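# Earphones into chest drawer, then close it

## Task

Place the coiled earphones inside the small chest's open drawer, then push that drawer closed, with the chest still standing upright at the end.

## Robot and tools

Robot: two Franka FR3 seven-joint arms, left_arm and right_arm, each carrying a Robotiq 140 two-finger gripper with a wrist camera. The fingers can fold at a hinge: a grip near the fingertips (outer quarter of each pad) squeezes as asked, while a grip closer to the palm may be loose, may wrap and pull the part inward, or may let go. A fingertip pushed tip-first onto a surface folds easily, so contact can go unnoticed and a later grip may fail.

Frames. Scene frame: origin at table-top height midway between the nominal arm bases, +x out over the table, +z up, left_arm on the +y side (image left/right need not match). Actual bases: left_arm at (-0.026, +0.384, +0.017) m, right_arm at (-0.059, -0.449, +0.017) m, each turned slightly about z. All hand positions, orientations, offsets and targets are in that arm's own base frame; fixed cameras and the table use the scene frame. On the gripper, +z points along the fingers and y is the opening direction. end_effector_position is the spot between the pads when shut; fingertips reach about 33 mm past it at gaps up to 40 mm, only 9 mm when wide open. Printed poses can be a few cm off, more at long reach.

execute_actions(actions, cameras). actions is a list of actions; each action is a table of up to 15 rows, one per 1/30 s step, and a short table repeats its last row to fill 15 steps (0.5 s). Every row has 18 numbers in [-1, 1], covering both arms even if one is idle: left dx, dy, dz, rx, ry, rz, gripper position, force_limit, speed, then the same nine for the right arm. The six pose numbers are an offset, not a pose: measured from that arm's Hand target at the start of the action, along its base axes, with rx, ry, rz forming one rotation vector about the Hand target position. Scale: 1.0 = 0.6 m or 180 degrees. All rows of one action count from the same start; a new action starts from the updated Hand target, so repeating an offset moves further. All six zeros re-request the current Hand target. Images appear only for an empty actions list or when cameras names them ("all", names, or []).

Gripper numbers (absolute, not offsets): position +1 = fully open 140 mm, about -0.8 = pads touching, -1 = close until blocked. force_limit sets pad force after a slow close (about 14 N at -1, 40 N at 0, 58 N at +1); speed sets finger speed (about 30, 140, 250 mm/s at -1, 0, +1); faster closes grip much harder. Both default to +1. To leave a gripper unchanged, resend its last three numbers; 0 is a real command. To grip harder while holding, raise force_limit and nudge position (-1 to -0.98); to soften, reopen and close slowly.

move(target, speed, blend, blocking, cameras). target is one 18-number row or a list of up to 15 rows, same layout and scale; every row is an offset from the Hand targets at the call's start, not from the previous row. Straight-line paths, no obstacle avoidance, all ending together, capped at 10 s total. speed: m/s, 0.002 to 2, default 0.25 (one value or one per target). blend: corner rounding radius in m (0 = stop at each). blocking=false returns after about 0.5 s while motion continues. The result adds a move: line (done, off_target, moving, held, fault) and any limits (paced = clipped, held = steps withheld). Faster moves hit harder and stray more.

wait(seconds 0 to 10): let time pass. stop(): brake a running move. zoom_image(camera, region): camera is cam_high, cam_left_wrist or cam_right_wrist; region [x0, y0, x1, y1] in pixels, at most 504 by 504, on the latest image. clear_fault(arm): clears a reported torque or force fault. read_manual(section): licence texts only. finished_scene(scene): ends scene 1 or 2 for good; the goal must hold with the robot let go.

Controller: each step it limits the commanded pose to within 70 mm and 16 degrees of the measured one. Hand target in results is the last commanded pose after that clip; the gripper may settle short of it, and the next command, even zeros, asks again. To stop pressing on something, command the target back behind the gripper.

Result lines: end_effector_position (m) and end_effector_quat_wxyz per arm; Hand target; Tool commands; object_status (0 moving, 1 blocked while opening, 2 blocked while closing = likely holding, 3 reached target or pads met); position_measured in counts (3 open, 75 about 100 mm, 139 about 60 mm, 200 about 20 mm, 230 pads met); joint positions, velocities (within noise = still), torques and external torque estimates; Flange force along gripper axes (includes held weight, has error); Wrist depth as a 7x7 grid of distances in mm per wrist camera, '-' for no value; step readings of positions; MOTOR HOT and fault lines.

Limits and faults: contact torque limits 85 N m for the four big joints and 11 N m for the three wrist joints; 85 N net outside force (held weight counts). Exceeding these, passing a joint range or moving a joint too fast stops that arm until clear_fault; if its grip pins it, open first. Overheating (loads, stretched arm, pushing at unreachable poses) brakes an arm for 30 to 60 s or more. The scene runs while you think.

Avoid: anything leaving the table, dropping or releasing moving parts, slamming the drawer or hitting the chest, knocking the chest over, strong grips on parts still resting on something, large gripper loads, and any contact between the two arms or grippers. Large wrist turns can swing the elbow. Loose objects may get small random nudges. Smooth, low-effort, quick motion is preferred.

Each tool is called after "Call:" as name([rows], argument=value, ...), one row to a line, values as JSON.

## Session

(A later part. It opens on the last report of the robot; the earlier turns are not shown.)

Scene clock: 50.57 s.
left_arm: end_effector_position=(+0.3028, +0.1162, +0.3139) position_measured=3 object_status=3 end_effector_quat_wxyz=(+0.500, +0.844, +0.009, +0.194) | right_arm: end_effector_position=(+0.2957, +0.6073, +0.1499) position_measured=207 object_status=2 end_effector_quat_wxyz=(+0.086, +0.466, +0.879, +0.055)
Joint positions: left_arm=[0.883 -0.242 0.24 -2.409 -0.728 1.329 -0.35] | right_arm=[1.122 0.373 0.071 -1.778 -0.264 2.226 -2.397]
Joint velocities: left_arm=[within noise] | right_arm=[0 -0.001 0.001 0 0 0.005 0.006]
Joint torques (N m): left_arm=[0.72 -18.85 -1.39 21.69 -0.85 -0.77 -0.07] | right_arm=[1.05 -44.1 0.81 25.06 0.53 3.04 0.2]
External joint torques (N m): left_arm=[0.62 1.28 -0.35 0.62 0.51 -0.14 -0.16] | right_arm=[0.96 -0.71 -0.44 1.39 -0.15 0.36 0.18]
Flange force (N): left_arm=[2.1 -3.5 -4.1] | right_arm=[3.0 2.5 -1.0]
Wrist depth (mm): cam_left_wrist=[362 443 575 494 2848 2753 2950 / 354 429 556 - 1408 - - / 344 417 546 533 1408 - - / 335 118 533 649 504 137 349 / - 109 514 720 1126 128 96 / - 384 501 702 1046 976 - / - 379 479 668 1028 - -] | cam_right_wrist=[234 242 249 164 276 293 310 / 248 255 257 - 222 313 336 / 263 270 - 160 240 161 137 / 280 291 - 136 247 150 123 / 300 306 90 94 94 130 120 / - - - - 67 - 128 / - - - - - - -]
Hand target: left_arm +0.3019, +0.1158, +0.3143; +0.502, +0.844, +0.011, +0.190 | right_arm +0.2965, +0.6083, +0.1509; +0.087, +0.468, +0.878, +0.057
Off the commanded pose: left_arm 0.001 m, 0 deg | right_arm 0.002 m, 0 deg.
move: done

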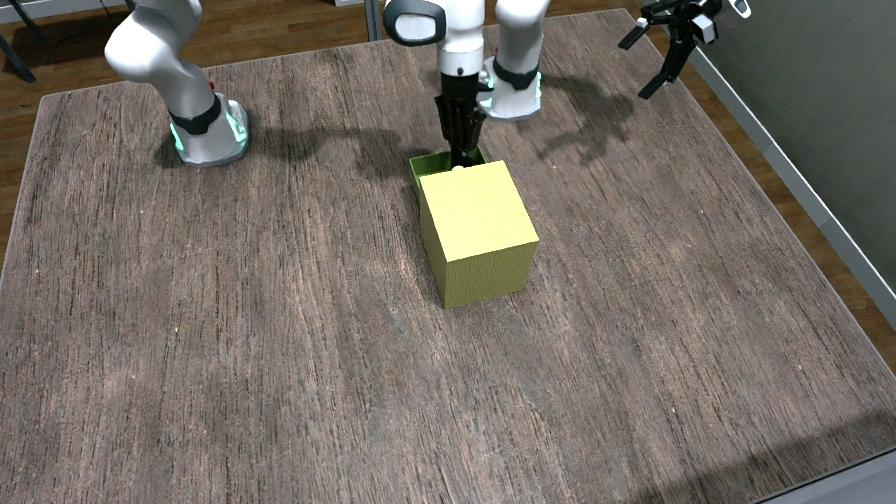

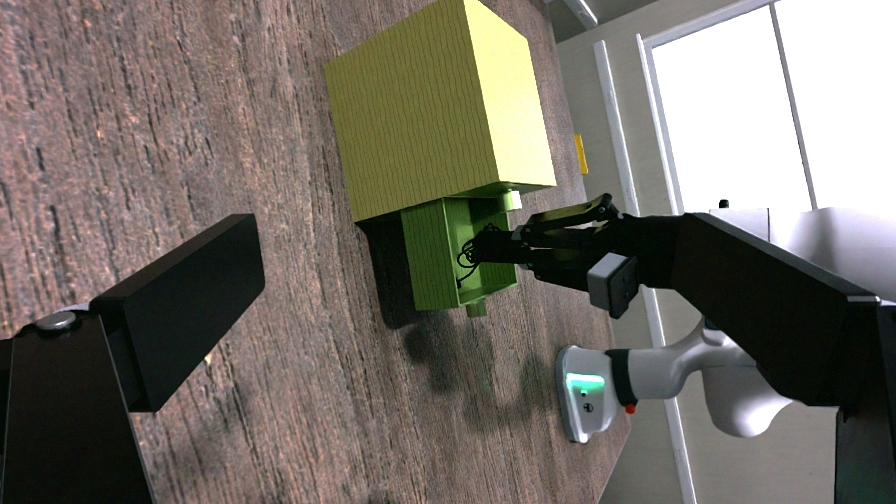

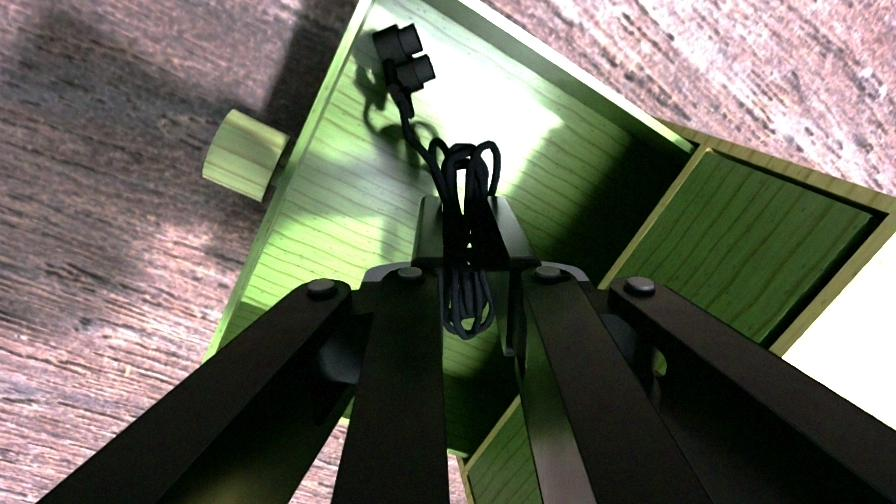

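Call:
move(target=[0,0,0,0,0,0,1,1,1, 0,0,-0.068,0,0,0,-1,-0.9,-1], speed=0.06, cameras=["cam_left_wrist", "cam_right_wrist"])

Call:
zoom_image(camera="cam_left_wrist", region=[390, 170, 570, 330])

Scene clock: 52.83 s.
left_arm: end_effector_position=(+0.3028, +0.1162, +0.3139) position_measured=3 object_status=3 end_effector_quat_wxyz=(+0.500, +0.844, +0.009, +0.194) | right_arm: end_effector_position=(+0.2956, +0.6080, +0.1100) position_measured=207 object_status=2 end_effector_quat_wxyz=(+0.086, +0.466, +0.879, +0.056)
Joint positions: left_arm=[0.883 -0.242 0.24 -2.409 -0.728 1.329 -0.35] | right_arm=[1.127 0.423 0.061 -1.81 -0.282 2.308 -2.373]
Joint velocities: left_arm=[within noise] | right_arm=[-0.002 0.001 -0.001 0.001 -0.001 0.004 0.005]
Joint torques (N m): left_arm=[0.66 -18.82 -1.44 21.69 -0.84 -0.77 -0.11] | right_arm=[0.97 -44.79 0.84 24.17 0.52 2.92 0.19]
External joint torques (N m): left_arm=[0.64 1.23 -0.32 0.69 0.51 -0.13 -0.21] | right_arm=[0.82 -0.46 -0.52 1.09 -0.16 0.24 0.17]
Flange force (N): left_arm=[2.2 -3.3 -4.2] | right_arm=[2.7 2.1 -0.4]
Wrist depth (mm): cam_left_wrist=[361 440 567 515 1354 - 2232 / 351 429 556 532 3540 3812 2528 / 344 419 554 534 1588 2503 - / 335 118 534 554 505 137 356 / - 110 516 727 1111 128 96 / - 384 496 702 999 1011 - / - 381 484 670 1087 3260 -] | cam_right_wrist=[201 208 213 150 231 253 269 / 213 221 - 177 174 268 290 / 226 133 - 157 191 195 140 / 240 250 - 136 203 - 123 / 258 263 90 88 94 129 115 / 271 - - - 67 - - / - - - - - - -]
Hand target: left_arm +0.3019, +0.1158, +0.3143; +0.502, +0.844, +0.011, +0.190 | right_arm +0.2965, +0.6083, +0.1101; +0.087, +0.468, +0.878, +0.057
Off the commanded pose: left_arm 0.001 m, 0 deg | right_arm 0.001 m, 0 deg.
move: done
Images, in order (width x height): cam_left_wrist 896x504, cam_right_wrist 896x504.

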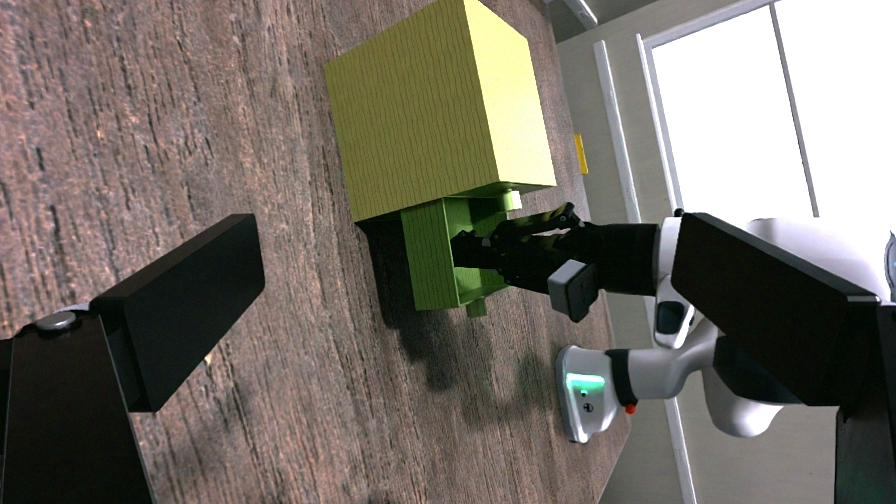

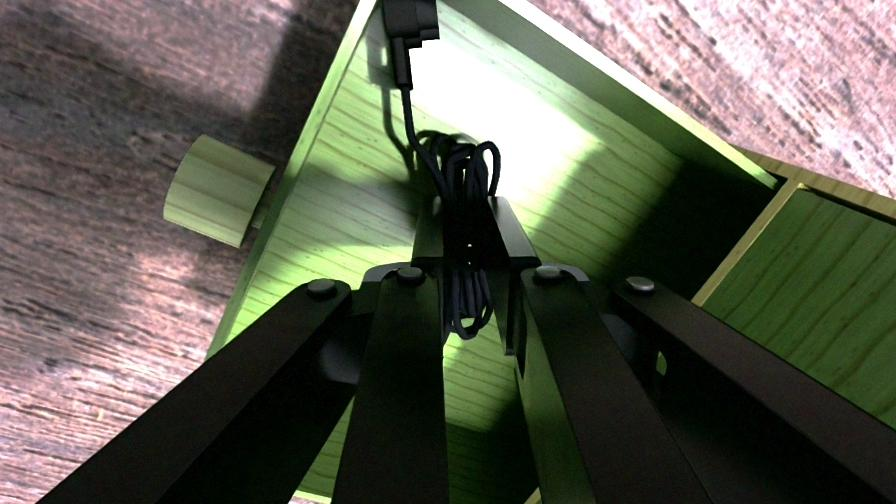

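Scaled by 2.800 from the camera's 896x504 image, which has a finer 1280x720 frame.

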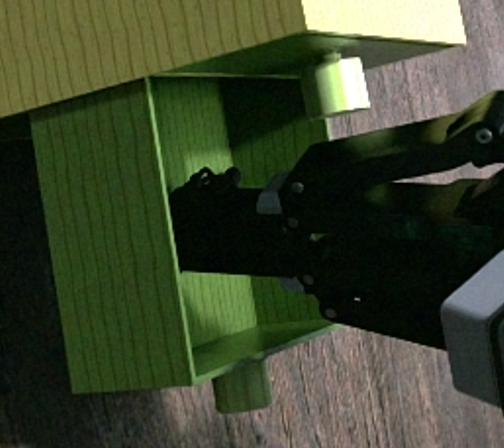

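Call:
move(target=[0,0,0,0,0,0,1,1,1, 0,0,-0.004,0,0,0,-0.38,-0.9,-1], speed=0.05, cameras=["cam_left_wrist", "cam_right_wrist"])

Call:
zoom_image(camera="cam_right_wrist", region=[250, 0, 750, 500])

Scene clock: 54.67 s.
left_arm: end_effector_position=(+0.3028, +0.1162, +0.3139) position_measured=3 object_status=3 end_effector_quat_wxyz=(+0.500, +0.844, +0.009, +0.194) | right_arm: end_effector_position=(+0.2961, +0.6082, +0.1084) position_measured=177 object_status=0 end_effector_quat_wxyz=(+0.086, +0.467, +0.878, +0.057)
Joint positions: left_arm=[0.883 -0.242 0.24 -2.409 -0.728 1.329 -0.35] | right_arm=[1.127 0.426 0.06 -1.811 -0.283 2.313 -2.371]
Joint torques (N m): left_arm=[0.71 -18.86 -1.4 21.71 -0.87 -0.77 -0.11] | right_arm=[1.17 -44.34 0.87 23.95 0.56 2.97 0.23]
External joint torques (N m): left_arm=[0.68 1.24 -0.27 0.69 0.48 -0.13 -0.21] | right_arm=[0.97 -0.07 -0.53 0.95 -0.13 0.29 0.21]
Flange force (N): left_arm=[2.2 -3.3 -4.3] | right_arm=[3.2 2.1 0.4]
Wrist depth (mm): cam_left_wrist=[360 441 572 499 1432 - - / 352 430 557 - 1822 3933 - / 346 420 547 533 1475 - - / 335 118 538 563 494 137 358 / - 110 516 737 1087 128 96 / - 385 499 698 1046 1003 - / - 378 484 672 1032 3394 -] | cam_right_wrist=[199 206 211 147 170 252 267 / 211 219 169 - 146 268 287 / 224 127 - 169 - 152 137 / 239 247 - 183 123 209 122 / 255 94 92 213 - 94 112 / - - - 236 - - - / - - - 209 - - -]
Hand target: left_arm +0.3019, +0.1158, +0.3143; +0.502, +0.844, +0.011, +0.190 | right_arm +0.2965, +0.6083, +0.1077; +0.087, +0.468, +0.878, +0.057
Off the commanded pose: left_arm 0.001 m, 0 deg | right_arm 0.001 m, 0 deg.
move: done
Images, in order (width x height): cam_left_wrist 896x504, cam_right_wrist 896x504.

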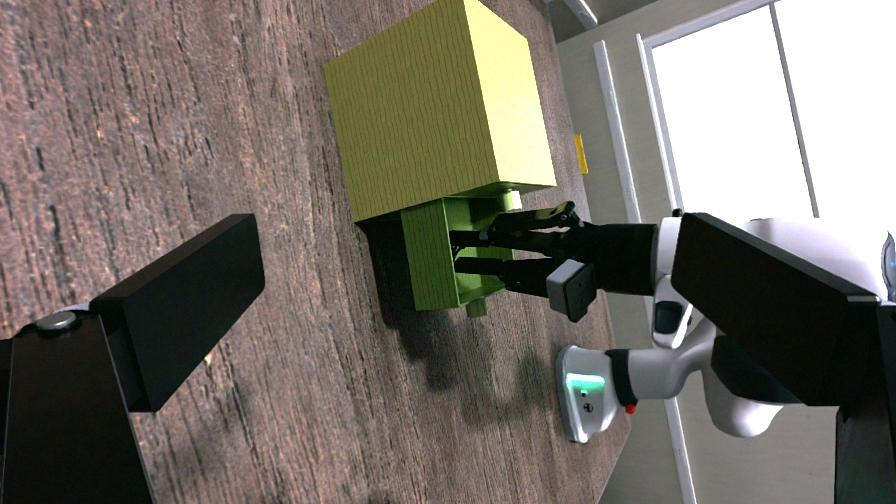

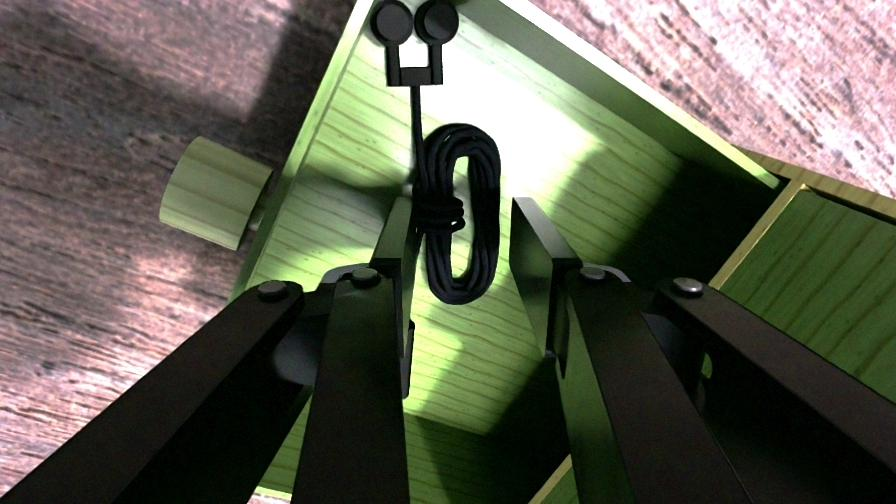

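Scaled by 1.008 from the camera's 896x504 image, which has a finer 1280x720 frame.

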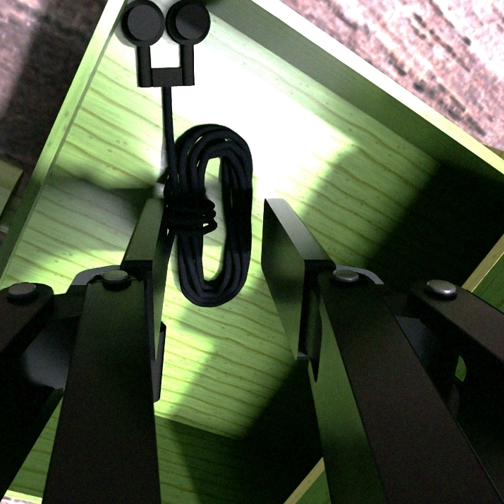

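Call:
move([
  [0,0,0,0,0,0,1,1,1, 0,0,0,0,0,0,-0.3,-0.9,-1],
  [0,0,0,0,0,0,1,1,1, 0,0,0.05,0,0,0,-0.3,-0.9,-1],
], speed=[0.05, 0.06], cameras=["cam_left_wrist", "cam_right_wrist"])

Scene clock: 56.83 s.
left_arm: end_effector_position=(+0.3028, +0.1162, +0.3139) position_measured=3 object_status=3 end_effector_quat_wxyz=(+0.500, +0.844, +0.009, +0.194) | right_arm: end_effector_position=(+0.2971, +0.6087, +0.1374) position_measured=167 object_status=3 end_effector_quat_wxyz=(+0.088, +0.470, +0.877, +0.059)
Joint positions: left_arm=[0.883 -0.242 0.24 -2.409 -0.728 1.329 -0.35] | right_arm=[1.127 0.388 0.063 -1.791 -0.274 2.259 -2.378]
Joint velocities: left_arm=[within noise] | right_arm=[0 0.002 -0.001 0 0.001 -0.005 -0.003]
Joint torques (N m): left_arm=[0.7 -18.83 -1.41 21.71 -0.85 -0.78 -0.09] | right_arm=[-0.11 -44.27 1.6 24.88 1.21 2.34 -0.15]
External joint torques (N m): left_arm=[0.74 1.2 -0.23 0.7 0.52 -0.14 -0.19] | right_arm=[-0.2 -0.45 0.38 1.31 0.52 -0.36 -0.17]
Flange force (N): left_arm=[2.0 -3.3 -4.4] | right_arm=[2.5 4.9 -2.2]
Wrist depth (mm): cam_left_wrist=[361 441 579 504 1475 - - / 352 431 561 509 1539 3022 - / 345 419 526 516 1392 - - / 334 118 532 545 498 137 354 / - 110 515 692 1101 128 96 / - 385 495 698 1073 968 - / - 381 483 673 1028 - -] | cam_right_wrist=[222 230 236 171 267 283 300 / 235 244 195 196 209 302 324 / 249 251 202 206 225 151 135 / 265 276 119 223 170 142 121 / 282 79 94 - - 92 114 / - 79 - - - 73 70 / - - - 211 - - -]
Hand target: left_arm +0.3019, +0.1158, +0.3143; +0.502, +0.844, +0.011, +0.190 | right_arm +0.2965, +0.6083, +0.1377; +0.087, +0.468, +0.878, +0.057
Off the commanded pose: left_arm 0.001 m, 0 deg | right_arm 0.001 m, 0 deg.
move: done
Images, in order (width x height): cam_left_wrist 896x504, cam_right_wrist 896x504.

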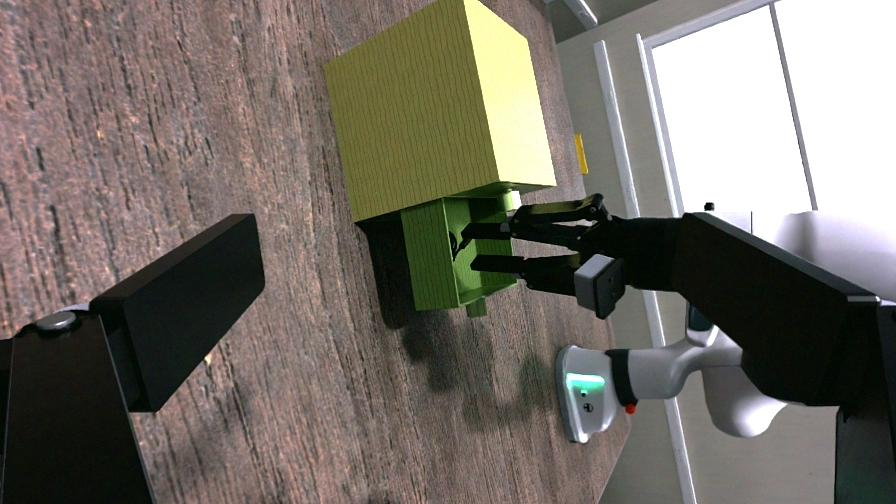

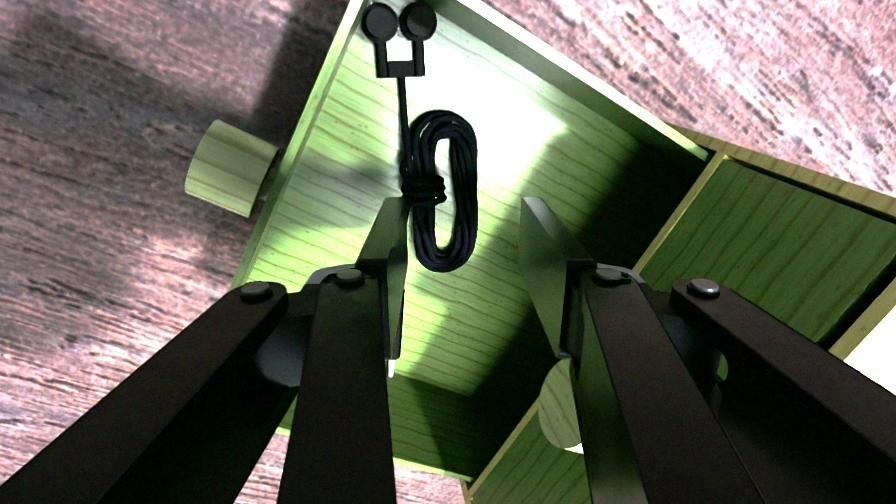

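Call:
move([
  [0,0,0,0,0,0,1,1,1, 0,0,0.0367,0,0,0,-0.3,-0.9,-1],
  [0,0,0,0,0,0,1,1,1, -0.0332,-0.0033,0.0583,0,0,0,-0.3,-0.9,-1],
  [0,0,0,0,0,0,1,1,1, -0.0332,-0.0033,0.2417,0,0,0,-0.3,-0.9,-1],
  [0,0,0,0,0,0,1,1,1, -0.2313,-0.0478,0.2417,0.1537,0.0040,-0.6390,-1,-0.9,-0.5],
], speed=[0.08, 0.08, 0.2, 0.5], blend=[0.008, 0.008, 0.02, 0], cameras=["all"])

Scene clock: 68.23 s.
left_arm: end_effector_position=(+0.3028, +0.1162, +0.3139) position_measured=3 object_status=3 end_effector_quat_wxyz=(+0.500, +0.844, +0.009, +0.194) | right_arm: end_effector_position=(+0.1575, +0.5799, +0.2830) position_measured=232 object_status=3 end_effector_quat_wxyz=(-0.007, +0.990, +0.050, +0.130)
Joint positions: left_arm=[0.883 -0.242 0.24 -2.409 -0.728 1.329 -0.35] | right_arm=[1.434 0.056 -0.012 -1.871 -0.274 1.98 -0.147]
Joint torques (N m): left_arm=[0.7 -18.85 -1.39 21.68 -0.84 -0.78 -0.1] | right_arm=[0.62 -34.41 0.02 26.58 0.21 2.31 0.24]
External joint torques (N m): left_arm=[0.66 1.12 -0.28 0.7 0.51 -0.15 -0.2] | right_arm=[0.79 0.19 0.17 1.8 -0.13 -0.28 0.23]
Flange force (N): left_arm=[2.0 -3.0 -4.2] | right_arm=[1.3 -7.9 -3.8]
Wrist depth (mm): cam_left_wrist=[360 441 572 509 1809 - - / 354 431 558 506 1568 2950 - / 345 418 552 524 1520 2528 - / 334 118 529 548 1311 137 - / - 110 517 733 1087 128 96 / - 384 500 700 1041 987 - / - 378 480 672 1073 3349 -] | cam_right_wrist=[419 423 427 - 428 431 433 / 423 428 428 430 440 436 441 / 430 432 435 438 441 443 445 / 438 439 442 123 446 449 451 / 442 443 - 88 88 454 459 / 318 - - - 70 - 466 / - - - - - - -]
Hand target: left_arm +0.3019, +0.1158, +0.3143; +0.502, +0.844, +0.011, +0.190 | right_arm +0.1577, +0.5796, +0.2827; -0.006, +0.990, +0.048, +0.131
Off the commanded pose: left_arm 0.001 m, 0 deg | right_arm 0.000 m, 0 deg.
move: done; limits=paced

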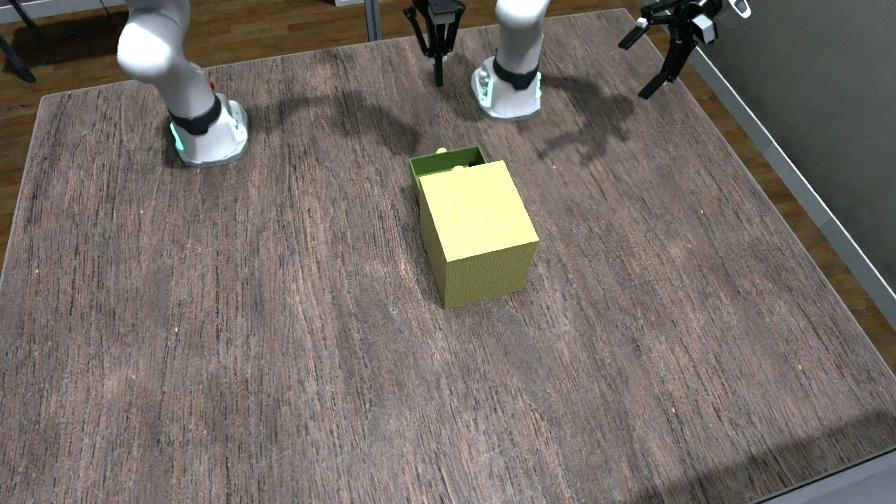

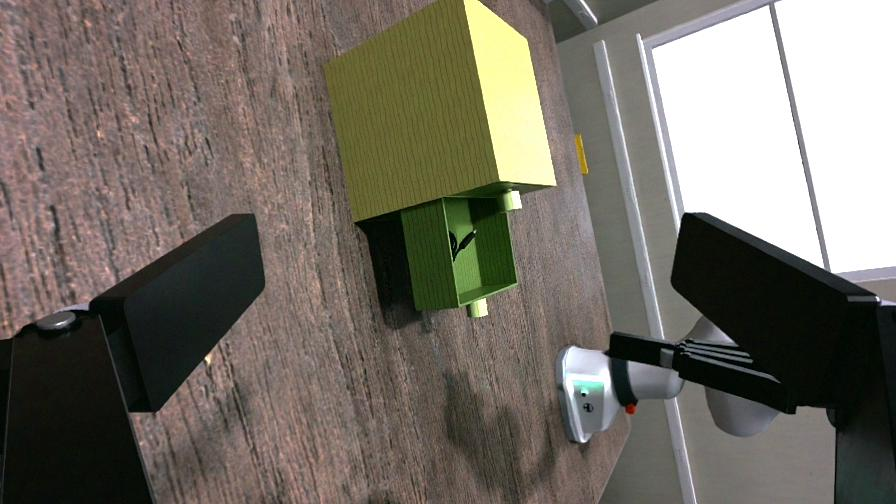

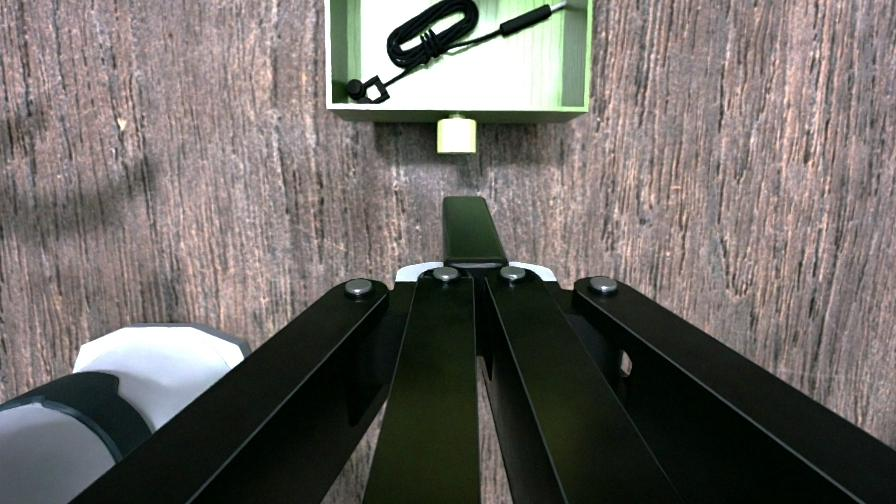

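Call:
move(target=[0,0,0,0,0,0,1,1,1, 0.0008,-0.0092,-0.305,0,0,0,-1,-0.9,-0.5], speed=0.22, cameras=["all"])

Call:
zoom_image(camera="cam_left_wrist", region=[390, 170, 590, 350])

Scene clock: 71.33 s.
left_arm: end_effector_position=(+0.3028, +0.1162, +0.3139) position_measured=3 object_status=3 end_effector_quat_wxyz=(+0.500, +0.844, +0.009, +0.194) | right_arm: end_effector_position=(+0.1577, +0.5726, +0.0986) position_measured=232 object_status=3 end_effector_quat_wxyz=(-0.004, +0.990, +0.051, +0.129)
Joint positions: left_arm=[0.883 -0.242 0.24 -2.409 -0.728 1.329 -0.35] | right_arm=[1.433 0.243 -0.038 -2.114 -0.359 2.391 -0.017]
Joint velocities: left_arm=[within noise] | right_arm=[0 -0.001 0.001 0 -0.001 0.001 0.006]
Joint torques (N m): left_arm=[0.74 -18.76 -1.43 21.66 -0.85 -0.79 -0.09] | right_arm=[1.07 -38.17 -0.5 23.18 0.39 2.72 0.19]
External joint torques (N m): left_arm=[0.76 1.5 -0.25 0.54 0.52 -0.14 -0.18] | right_arm=[0.9 -0.47 -0.57 1.43 -0.13 0.23 0.18]
Flange force (N): left_arm=[2.1 -4.0 -4.4] | right_arm=[0.1 -3.8 -0.6]
Wrist depth (mm): cam_left_wrist=[359 446 564 519 3349 - - / 352 431 558 513 3442 - - / 343 417 528 516 1432 - - / 336 118 535 675 1277 137 - / - 109 513 690 1106 128 96 / - 385 499 696 542 431 - / - 377 482 666 1024 508 -] | cam_right_wrist=[242 243 246 - 246 252 252 / 245 246 249 251 253 255 256 / 248 250 252 254 256 257 259 / 251 254 255 124 259 262 263 / 255 256 - 88 88 265 268 / 259 - - - 70 - 271 / - - - - - - -]
Hand target: left_arm +0.3019, +0.1158, +0.3143; +0.502, +0.844, +0.011, +0.190 | right_arm +0.1582, +0.5741, +0.0997; -0.006, +0.990, +0.048, +0.131
Off the commanded pose: left_arm 0.001 m, 0 deg | right_arm 0.002 m, 0 deg.
move: done

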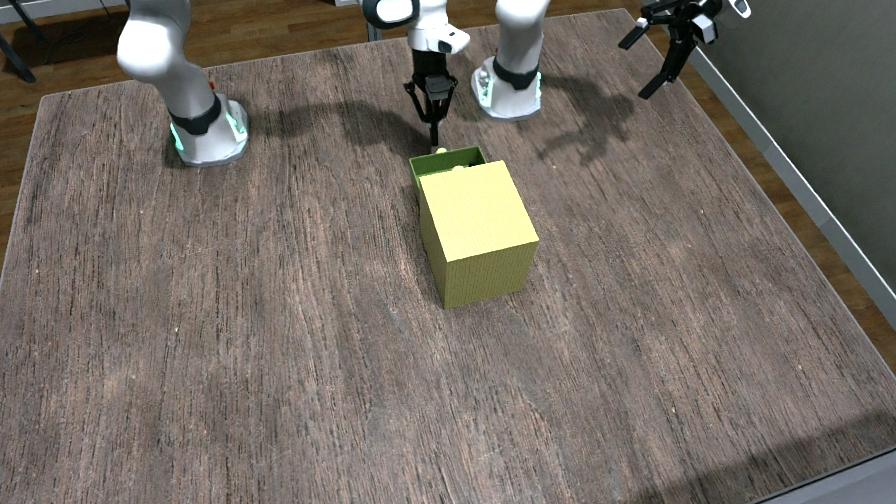

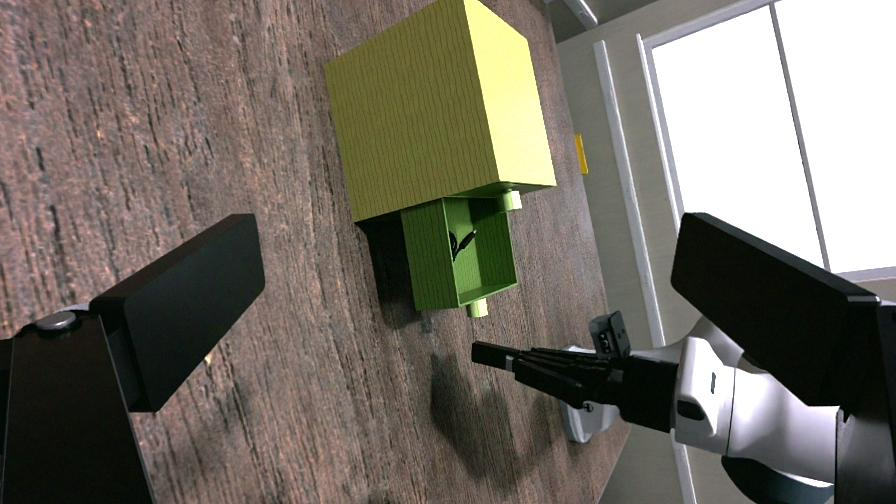

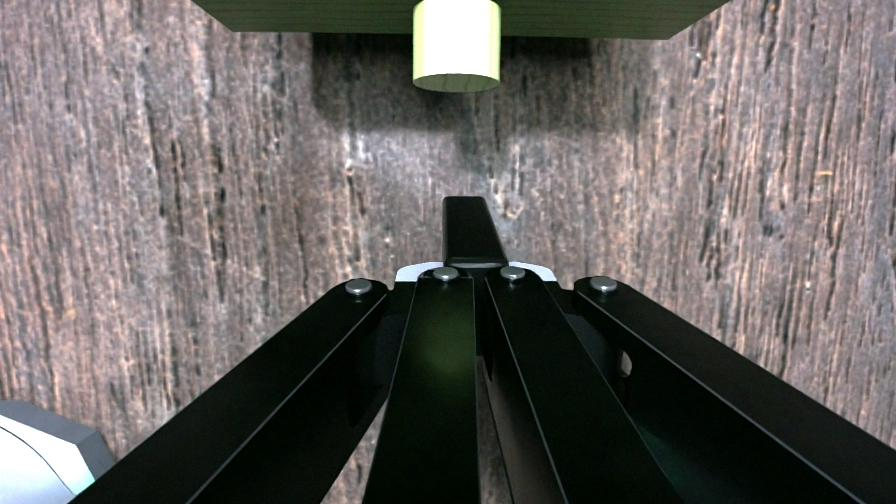

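Scaled by 2.520 from the camera's 896x504 image, which has a finer 1280x720 frame.

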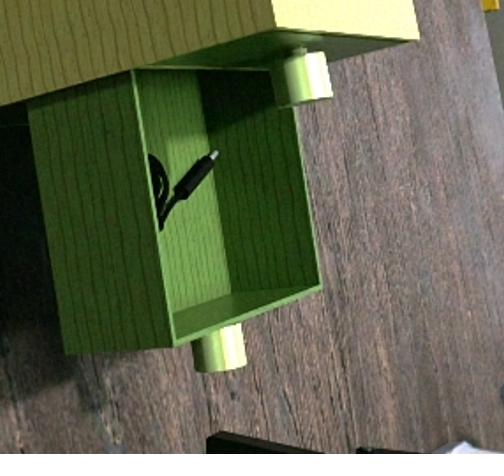

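Call:
move([
  [0,0,0,0,0,0,1,1,1, 0.0593,0.0100,-0.0083,0,0,0,-1,-0.9,-0.5],
  [0,0,0,0,0,0,1,1,1, 0.1755,0.0215,-0.0083,0,0,0,-1,-0.9,-0.5],
], speed=[0.1, 0.05], blend=[0.005, 0], cameras=["all"])

Call:
zoom_image(camera="cam_left_wrist", region=[390, 170, 590, 350])

Scene clock: 76.37 s.
left_arm: end_effector_position=(+0.3028, +0.1162, +0.3139) position_measured=3 object_status=3 end_effector_quat_wxyz=(+0.500, +0.844, +0.009, +0.194) | right_arm: end_effector_position=(+0.2638, +0.5863, +0.0950) position_measured=232 object_status=3 end_effector_quat_wxyz=(-0.006, +0.990, +0.045, +0.131)
Joint positions: left_arm=[0.883 -0.242 0.24 -2.409 -0.728 1.329 -0.35] | right_arm=[1.275 0.348 -0.048 -1.981 -0.338 2.411 -0.189]
Joint velocities: left_arm=[within noise] | right_arm=[0.001 0 0 0 0.001 0 -0.007]
Joint torques (N m): left_arm=[0.69 -18.83 -1.39 21.73 -0.85 -0.77 -0.12] | right_arm=[-0.23 -41.2 0.13 23.88 0.89 2.68 -0.34]
External joint torques (N m): left_arm=[0.64 1.22 -0.28 0.77 0.5 -0.12 -0.22] | right_arm=[-0.29 0.16 0.32 1.65 0.32 0.05 -0.34]
Flange force (N): left_arm=[2.4 -3.3 -4.4] | right_arm=[3.8 -6.5 0.1]
Wrist depth (mm): cam_left_wrist=[362 441 580 497 1539 - - / 353 431 557 505 1384 - - / 344 417 548 525 1466 4956 - / 334 118 535 698 1101 137 3059 / - 109 514 740 972 127 96 / - 386 495 700 979 987 - / - 377 483 668 1024 - -] | cam_right_wrist=[- 140 168 171 173 - 247 / 243 244 170 129 172 255 252 / 245 247 248 134 252 253 254 / 249 250 252 123 255 257 259 / 252 253 - 88 88 260 262 / 255 - - - 70 - 265 / - - - - - - -]
Hand target: left_arm +0.3019, +0.1158, +0.3143; +0.502, +0.844, +0.011, +0.190 | right_arm +0.2635, +0.5870, +0.0947; -0.006, +0.990, +0.048, +0.131
Off the commanded pose: left_arm 0.001 m, 0 deg | right_arm 0.001 m, 0 deg.
move: done

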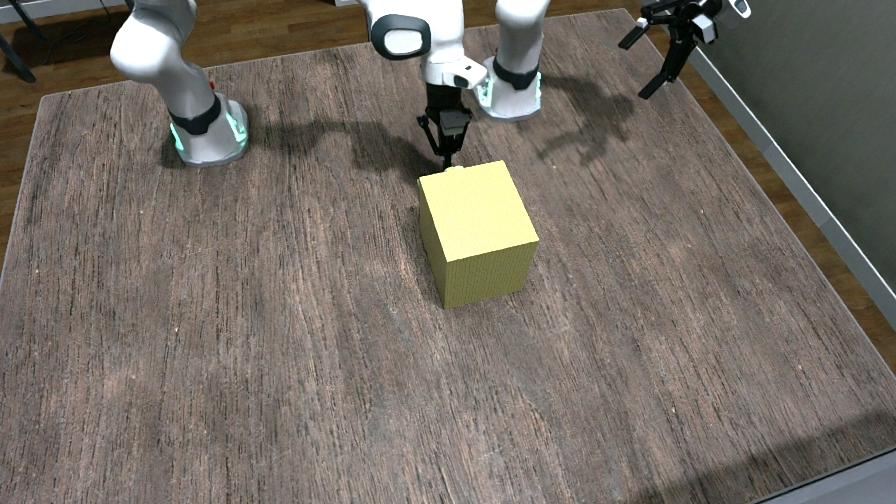

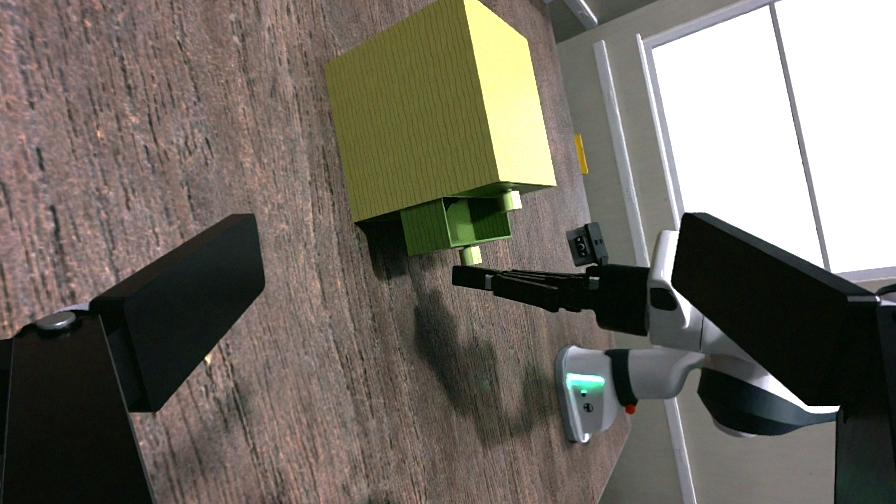

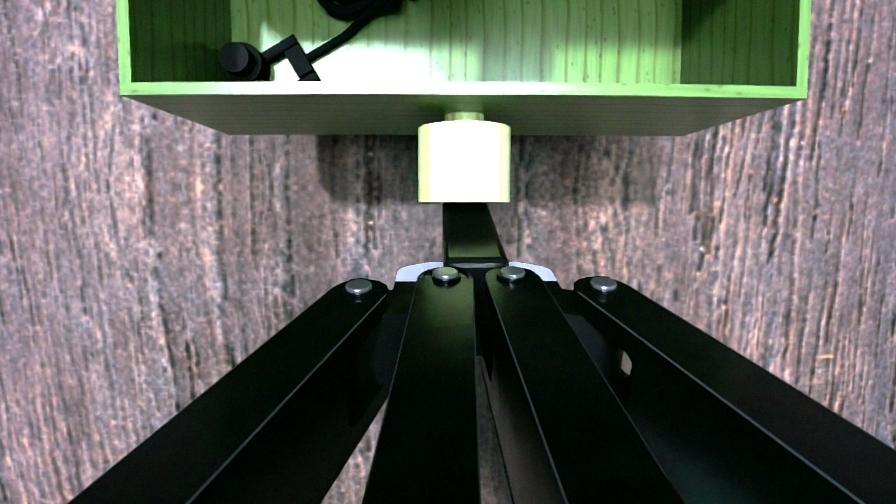

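Scaled by 2.520 from the camera's 896x504 image, which has a finer 1280x720 frame.

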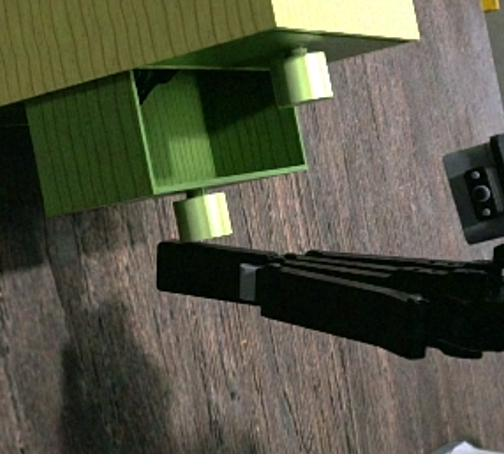

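Call:
move([
  [0,0,0,0,0,0,1,1,1, 0.0663,0.0065,0,0,0,0,-1,-0.9,-0.5],
  [0,0,0,0,0,0,1,1,1, 0.0803,0.0079,0,0,0,0,-1,-0.9,-0.5],
], speed=[0.05, 0.025], blend=[0.003, 0], cameras=["all"])

Call:
zoom_image(camera="cam_left_wrist", region=[390, 170, 590, 350])

Scene clock: 78.60 s.
left_arm: end_effector_position=(+0.3028, +0.1162, +0.3139) position_measured=3 object_status=3 end_effector_quat_wxyz=(+0.500, +0.844, +0.009, +0.194) | right_arm: end_effector_position=(+0.3117, +0.5919, +0.0950) position_measured=232 object_status=3 end_effector_quat_wxyz=(-0.007, +0.990, +0.046, +0.131)
Joint positions: left_arm=[0.883 -0.242 0.24 -2.409 -0.728 1.329 -0.35] | right_arm=[1.199 0.405 -0.04 -1.897 -0.322 2.405 -0.271]
Joint velocities: left_arm=[within noise] | right_arm=[0.001 0 0 -0.001 -0.001 0 -0.007]
Joint torques (N m): left_arm=[0.69 -18.83 -1.37 21.7 -0.86 -0.78 -0.15] | right_arm=[-0.3 -43.3 0 24.34 0.82 2.46 -0.14]
External joint torques (N m): left_arm=[0.69 1.19 -0.22 0.71 0.5 -0.14 -0.24] | right_arm=[-0.22 0.24 0.24 1.7 0.23 -0.24 -0.15]
Flange force (N): left_arm=[2.1 -3.2 -4.4] | right_arm=[4.3 -7.3 0.0]
Wrist depth (mm): cam_left_wrist=[361 443 572 524 1354 - - / 353 428 557 510 3933 - - / 347 417 551 517 1408 - - / 335 118 536 694 498 137 379 / - 109 514 737 1174 128 96 / - 387 497 702 1050 964 - / - 381 479 668 1082 2848 -] | cam_right_wrist=[- 99 100 - - - 106 / 243 155 - - - - 252 / 245 247 248 133 251 252 255 / 249 250 251 123 255 256 258 / 253 253 - 88 88 260 263 / 256 - - - 70 - 264 / - - - - - - -]
Hand target: left_arm +0.3019, +0.1158, +0.3143; +0.502, +0.844, +0.011, +0.190 | right_arm +0.3117, +0.5917, +0.0947; -0.006, +0.990, +0.048, +0.131
Off the commanded pose: left_arm 0.001 m, 0 deg | right_arm 0.000 m, 0 deg.
move: done

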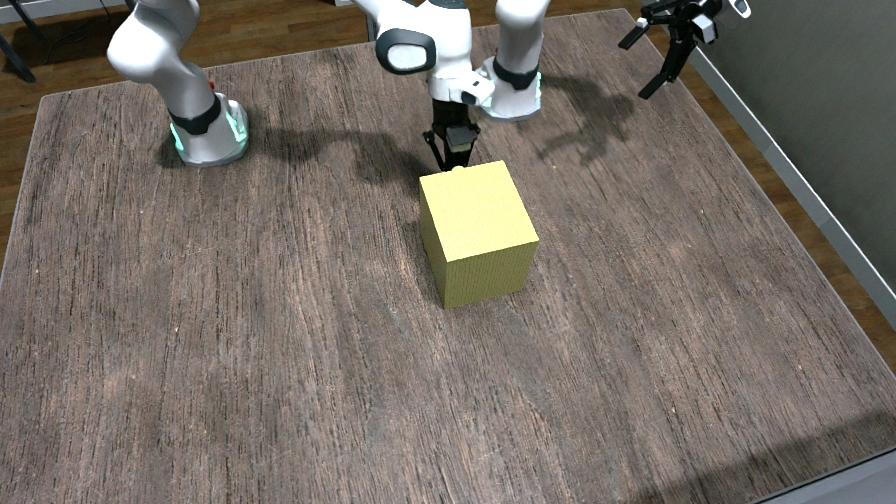

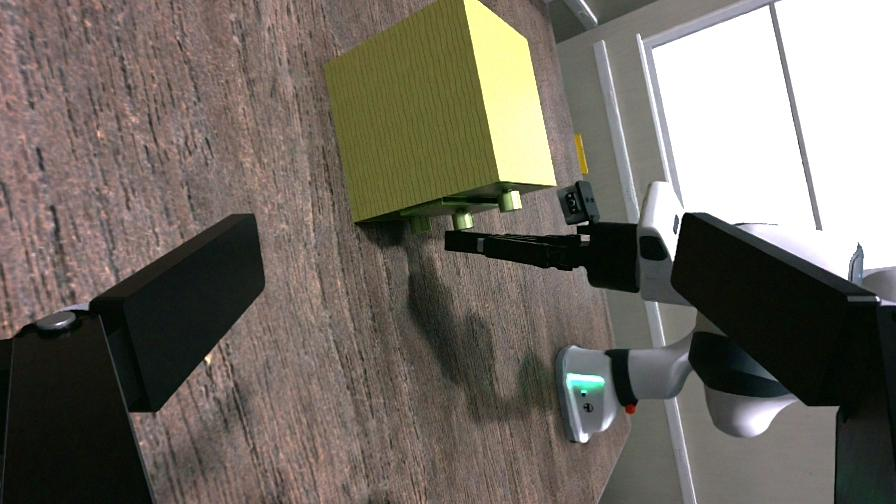

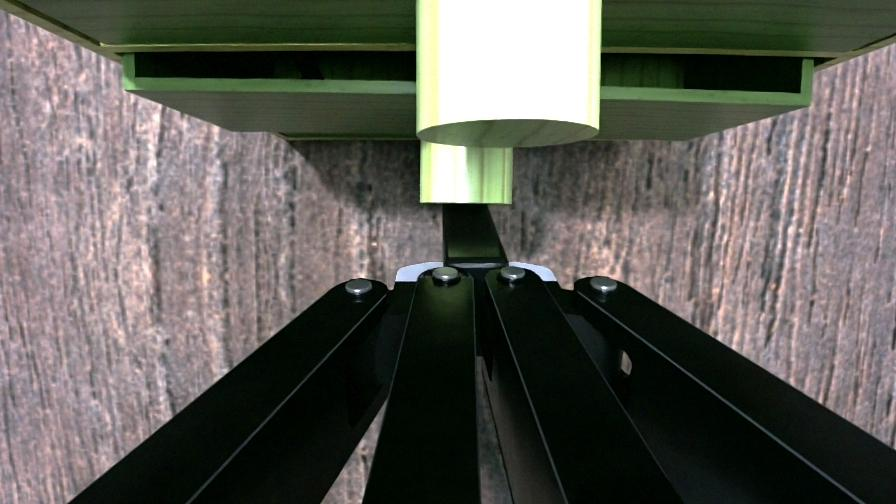

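Scaled by 2.520 from the camera's 896x504 image, which has a finer 1280x720 frame.

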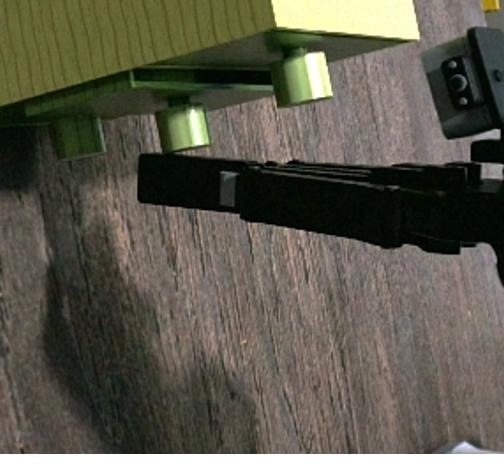

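Call:
move(target=[0,0,0,0,0,0,1,1,1, 0.01,0.001,0,0,0,0,-1,-0.9,-0.5], speed=0.02, cameras=["cam_left_wrist", "cam_right_wrist"])

Call:
zoom_image(camera="cam_left_wrist", region=[390, 170, 530, 270])

Call:
zoom_image(camera="cam_right_wrist", region=[80, 0, 580, 220])

Scene clock: 79.97 s.
left_arm: end_effector_position=(+0.3028, +0.1162, +0.3139) position_measured=3 object_status=3 end_effector_quat_wxyz=(+0.500, +0.844, +0.009, +0.194) | right_arm: end_effector_position=(+0.3175, +0.5925, +0.0949) position_measured=232 object_status=3 end_effector_quat_wxyz=(-0.007, +0.990, +0.046, +0.131)
Joint positions: left_arm=[0.883 -0.242 0.24 -2.409 -0.728 1.329 -0.35] | right_arm=[1.19 0.413 -0.039 -1.885 -0.321 2.404 -0.281]
Joint velocities: left_arm=[within noise] | right_arm=[-0.001 0.001 0 0.001 0 -0.002 -0.007]
Joint torques (N m): left_arm=[0.68 -18.81 -1.44 21.67 -0.85 -0.77 -0.1] | right_arm=[-0.83 -43.64 -0.05 24.66 0.98 2.48 -0.23]
External joint torques (N m): left_arm=[0.57 1.24 -0.4 0.73 0.49 -0.13 -0.2] | right_arm=[-1 0.05 -0.04 2.06 0.4 -0.22 -0.24]
Flange force (N): left_arm=[2.5 -3.4 -4.2] | right_arm=[6.1 -7.8 0.0]
Wrist depth (mm): cam_left_wrist=[359 443 568 508 3177 3349 - / 353 429 551 - 1609 - - / 344 419 538 525 1520 - - / 335 118 535 710 508 137 385 / - 109 516 735 1116 128 96 / - 386 499 698 1050 991 - / - 379 482 668 1032 - -] | cam_right_wrist=[- 91 92 - - 91 98 / 243 246 - - - 251 250 / 245 246 248 248 252 253 255 / 248 250 251 123 254 257 258 / 252 252 - 88 88 259 262 / 255 - - - 70 - 265 / - - - - - - -]
Hand target: left_arm +0.3019, +0.1158, +0.3143; +0.502, +0.844, +0.011, +0.190 | right_arm +0.3177, +0.5923, +0.0947; -0.006, +0.990, +0.048, +0.131
Off the commanded pose: left_arm 0.001 m, 0 deg | right_arm 0.000 m, 0 deg.
move: done
Images, in order (width x height): cam_left_wrist 896x504, cam_right_wrist 896x504.

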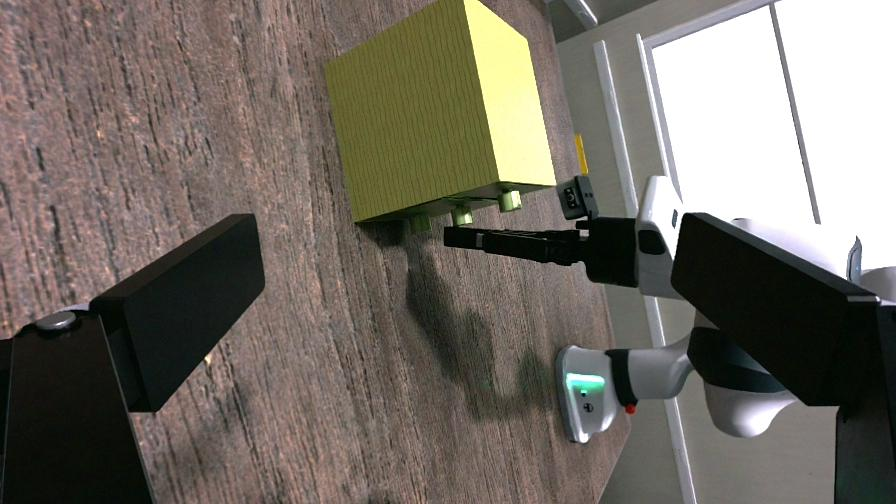

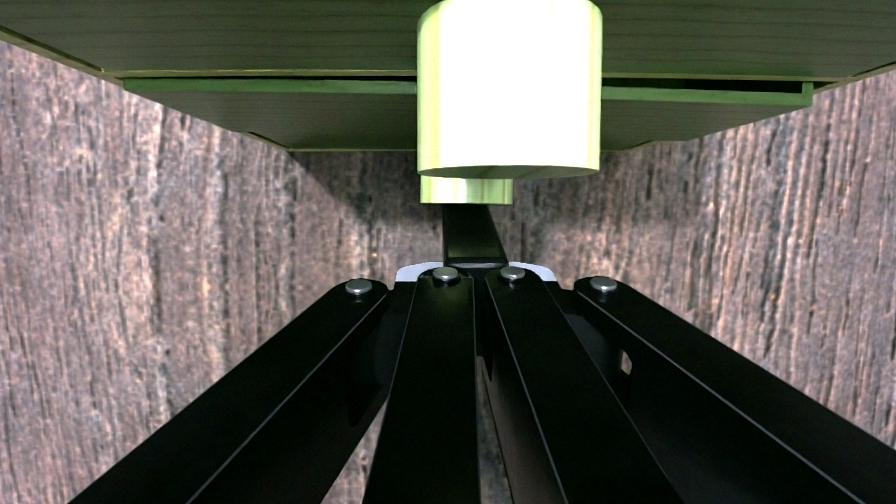

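Scaled by 3.600 from the camera's 896x504 image, which has a finer 1280x720 frame.

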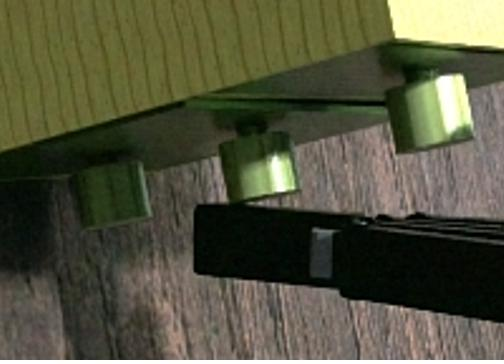

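Scaled by 1.008 from the camera's 896x504 image, which has a finer 1280x720 frame.

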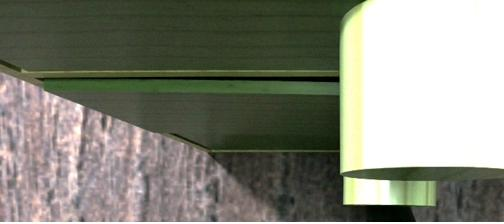

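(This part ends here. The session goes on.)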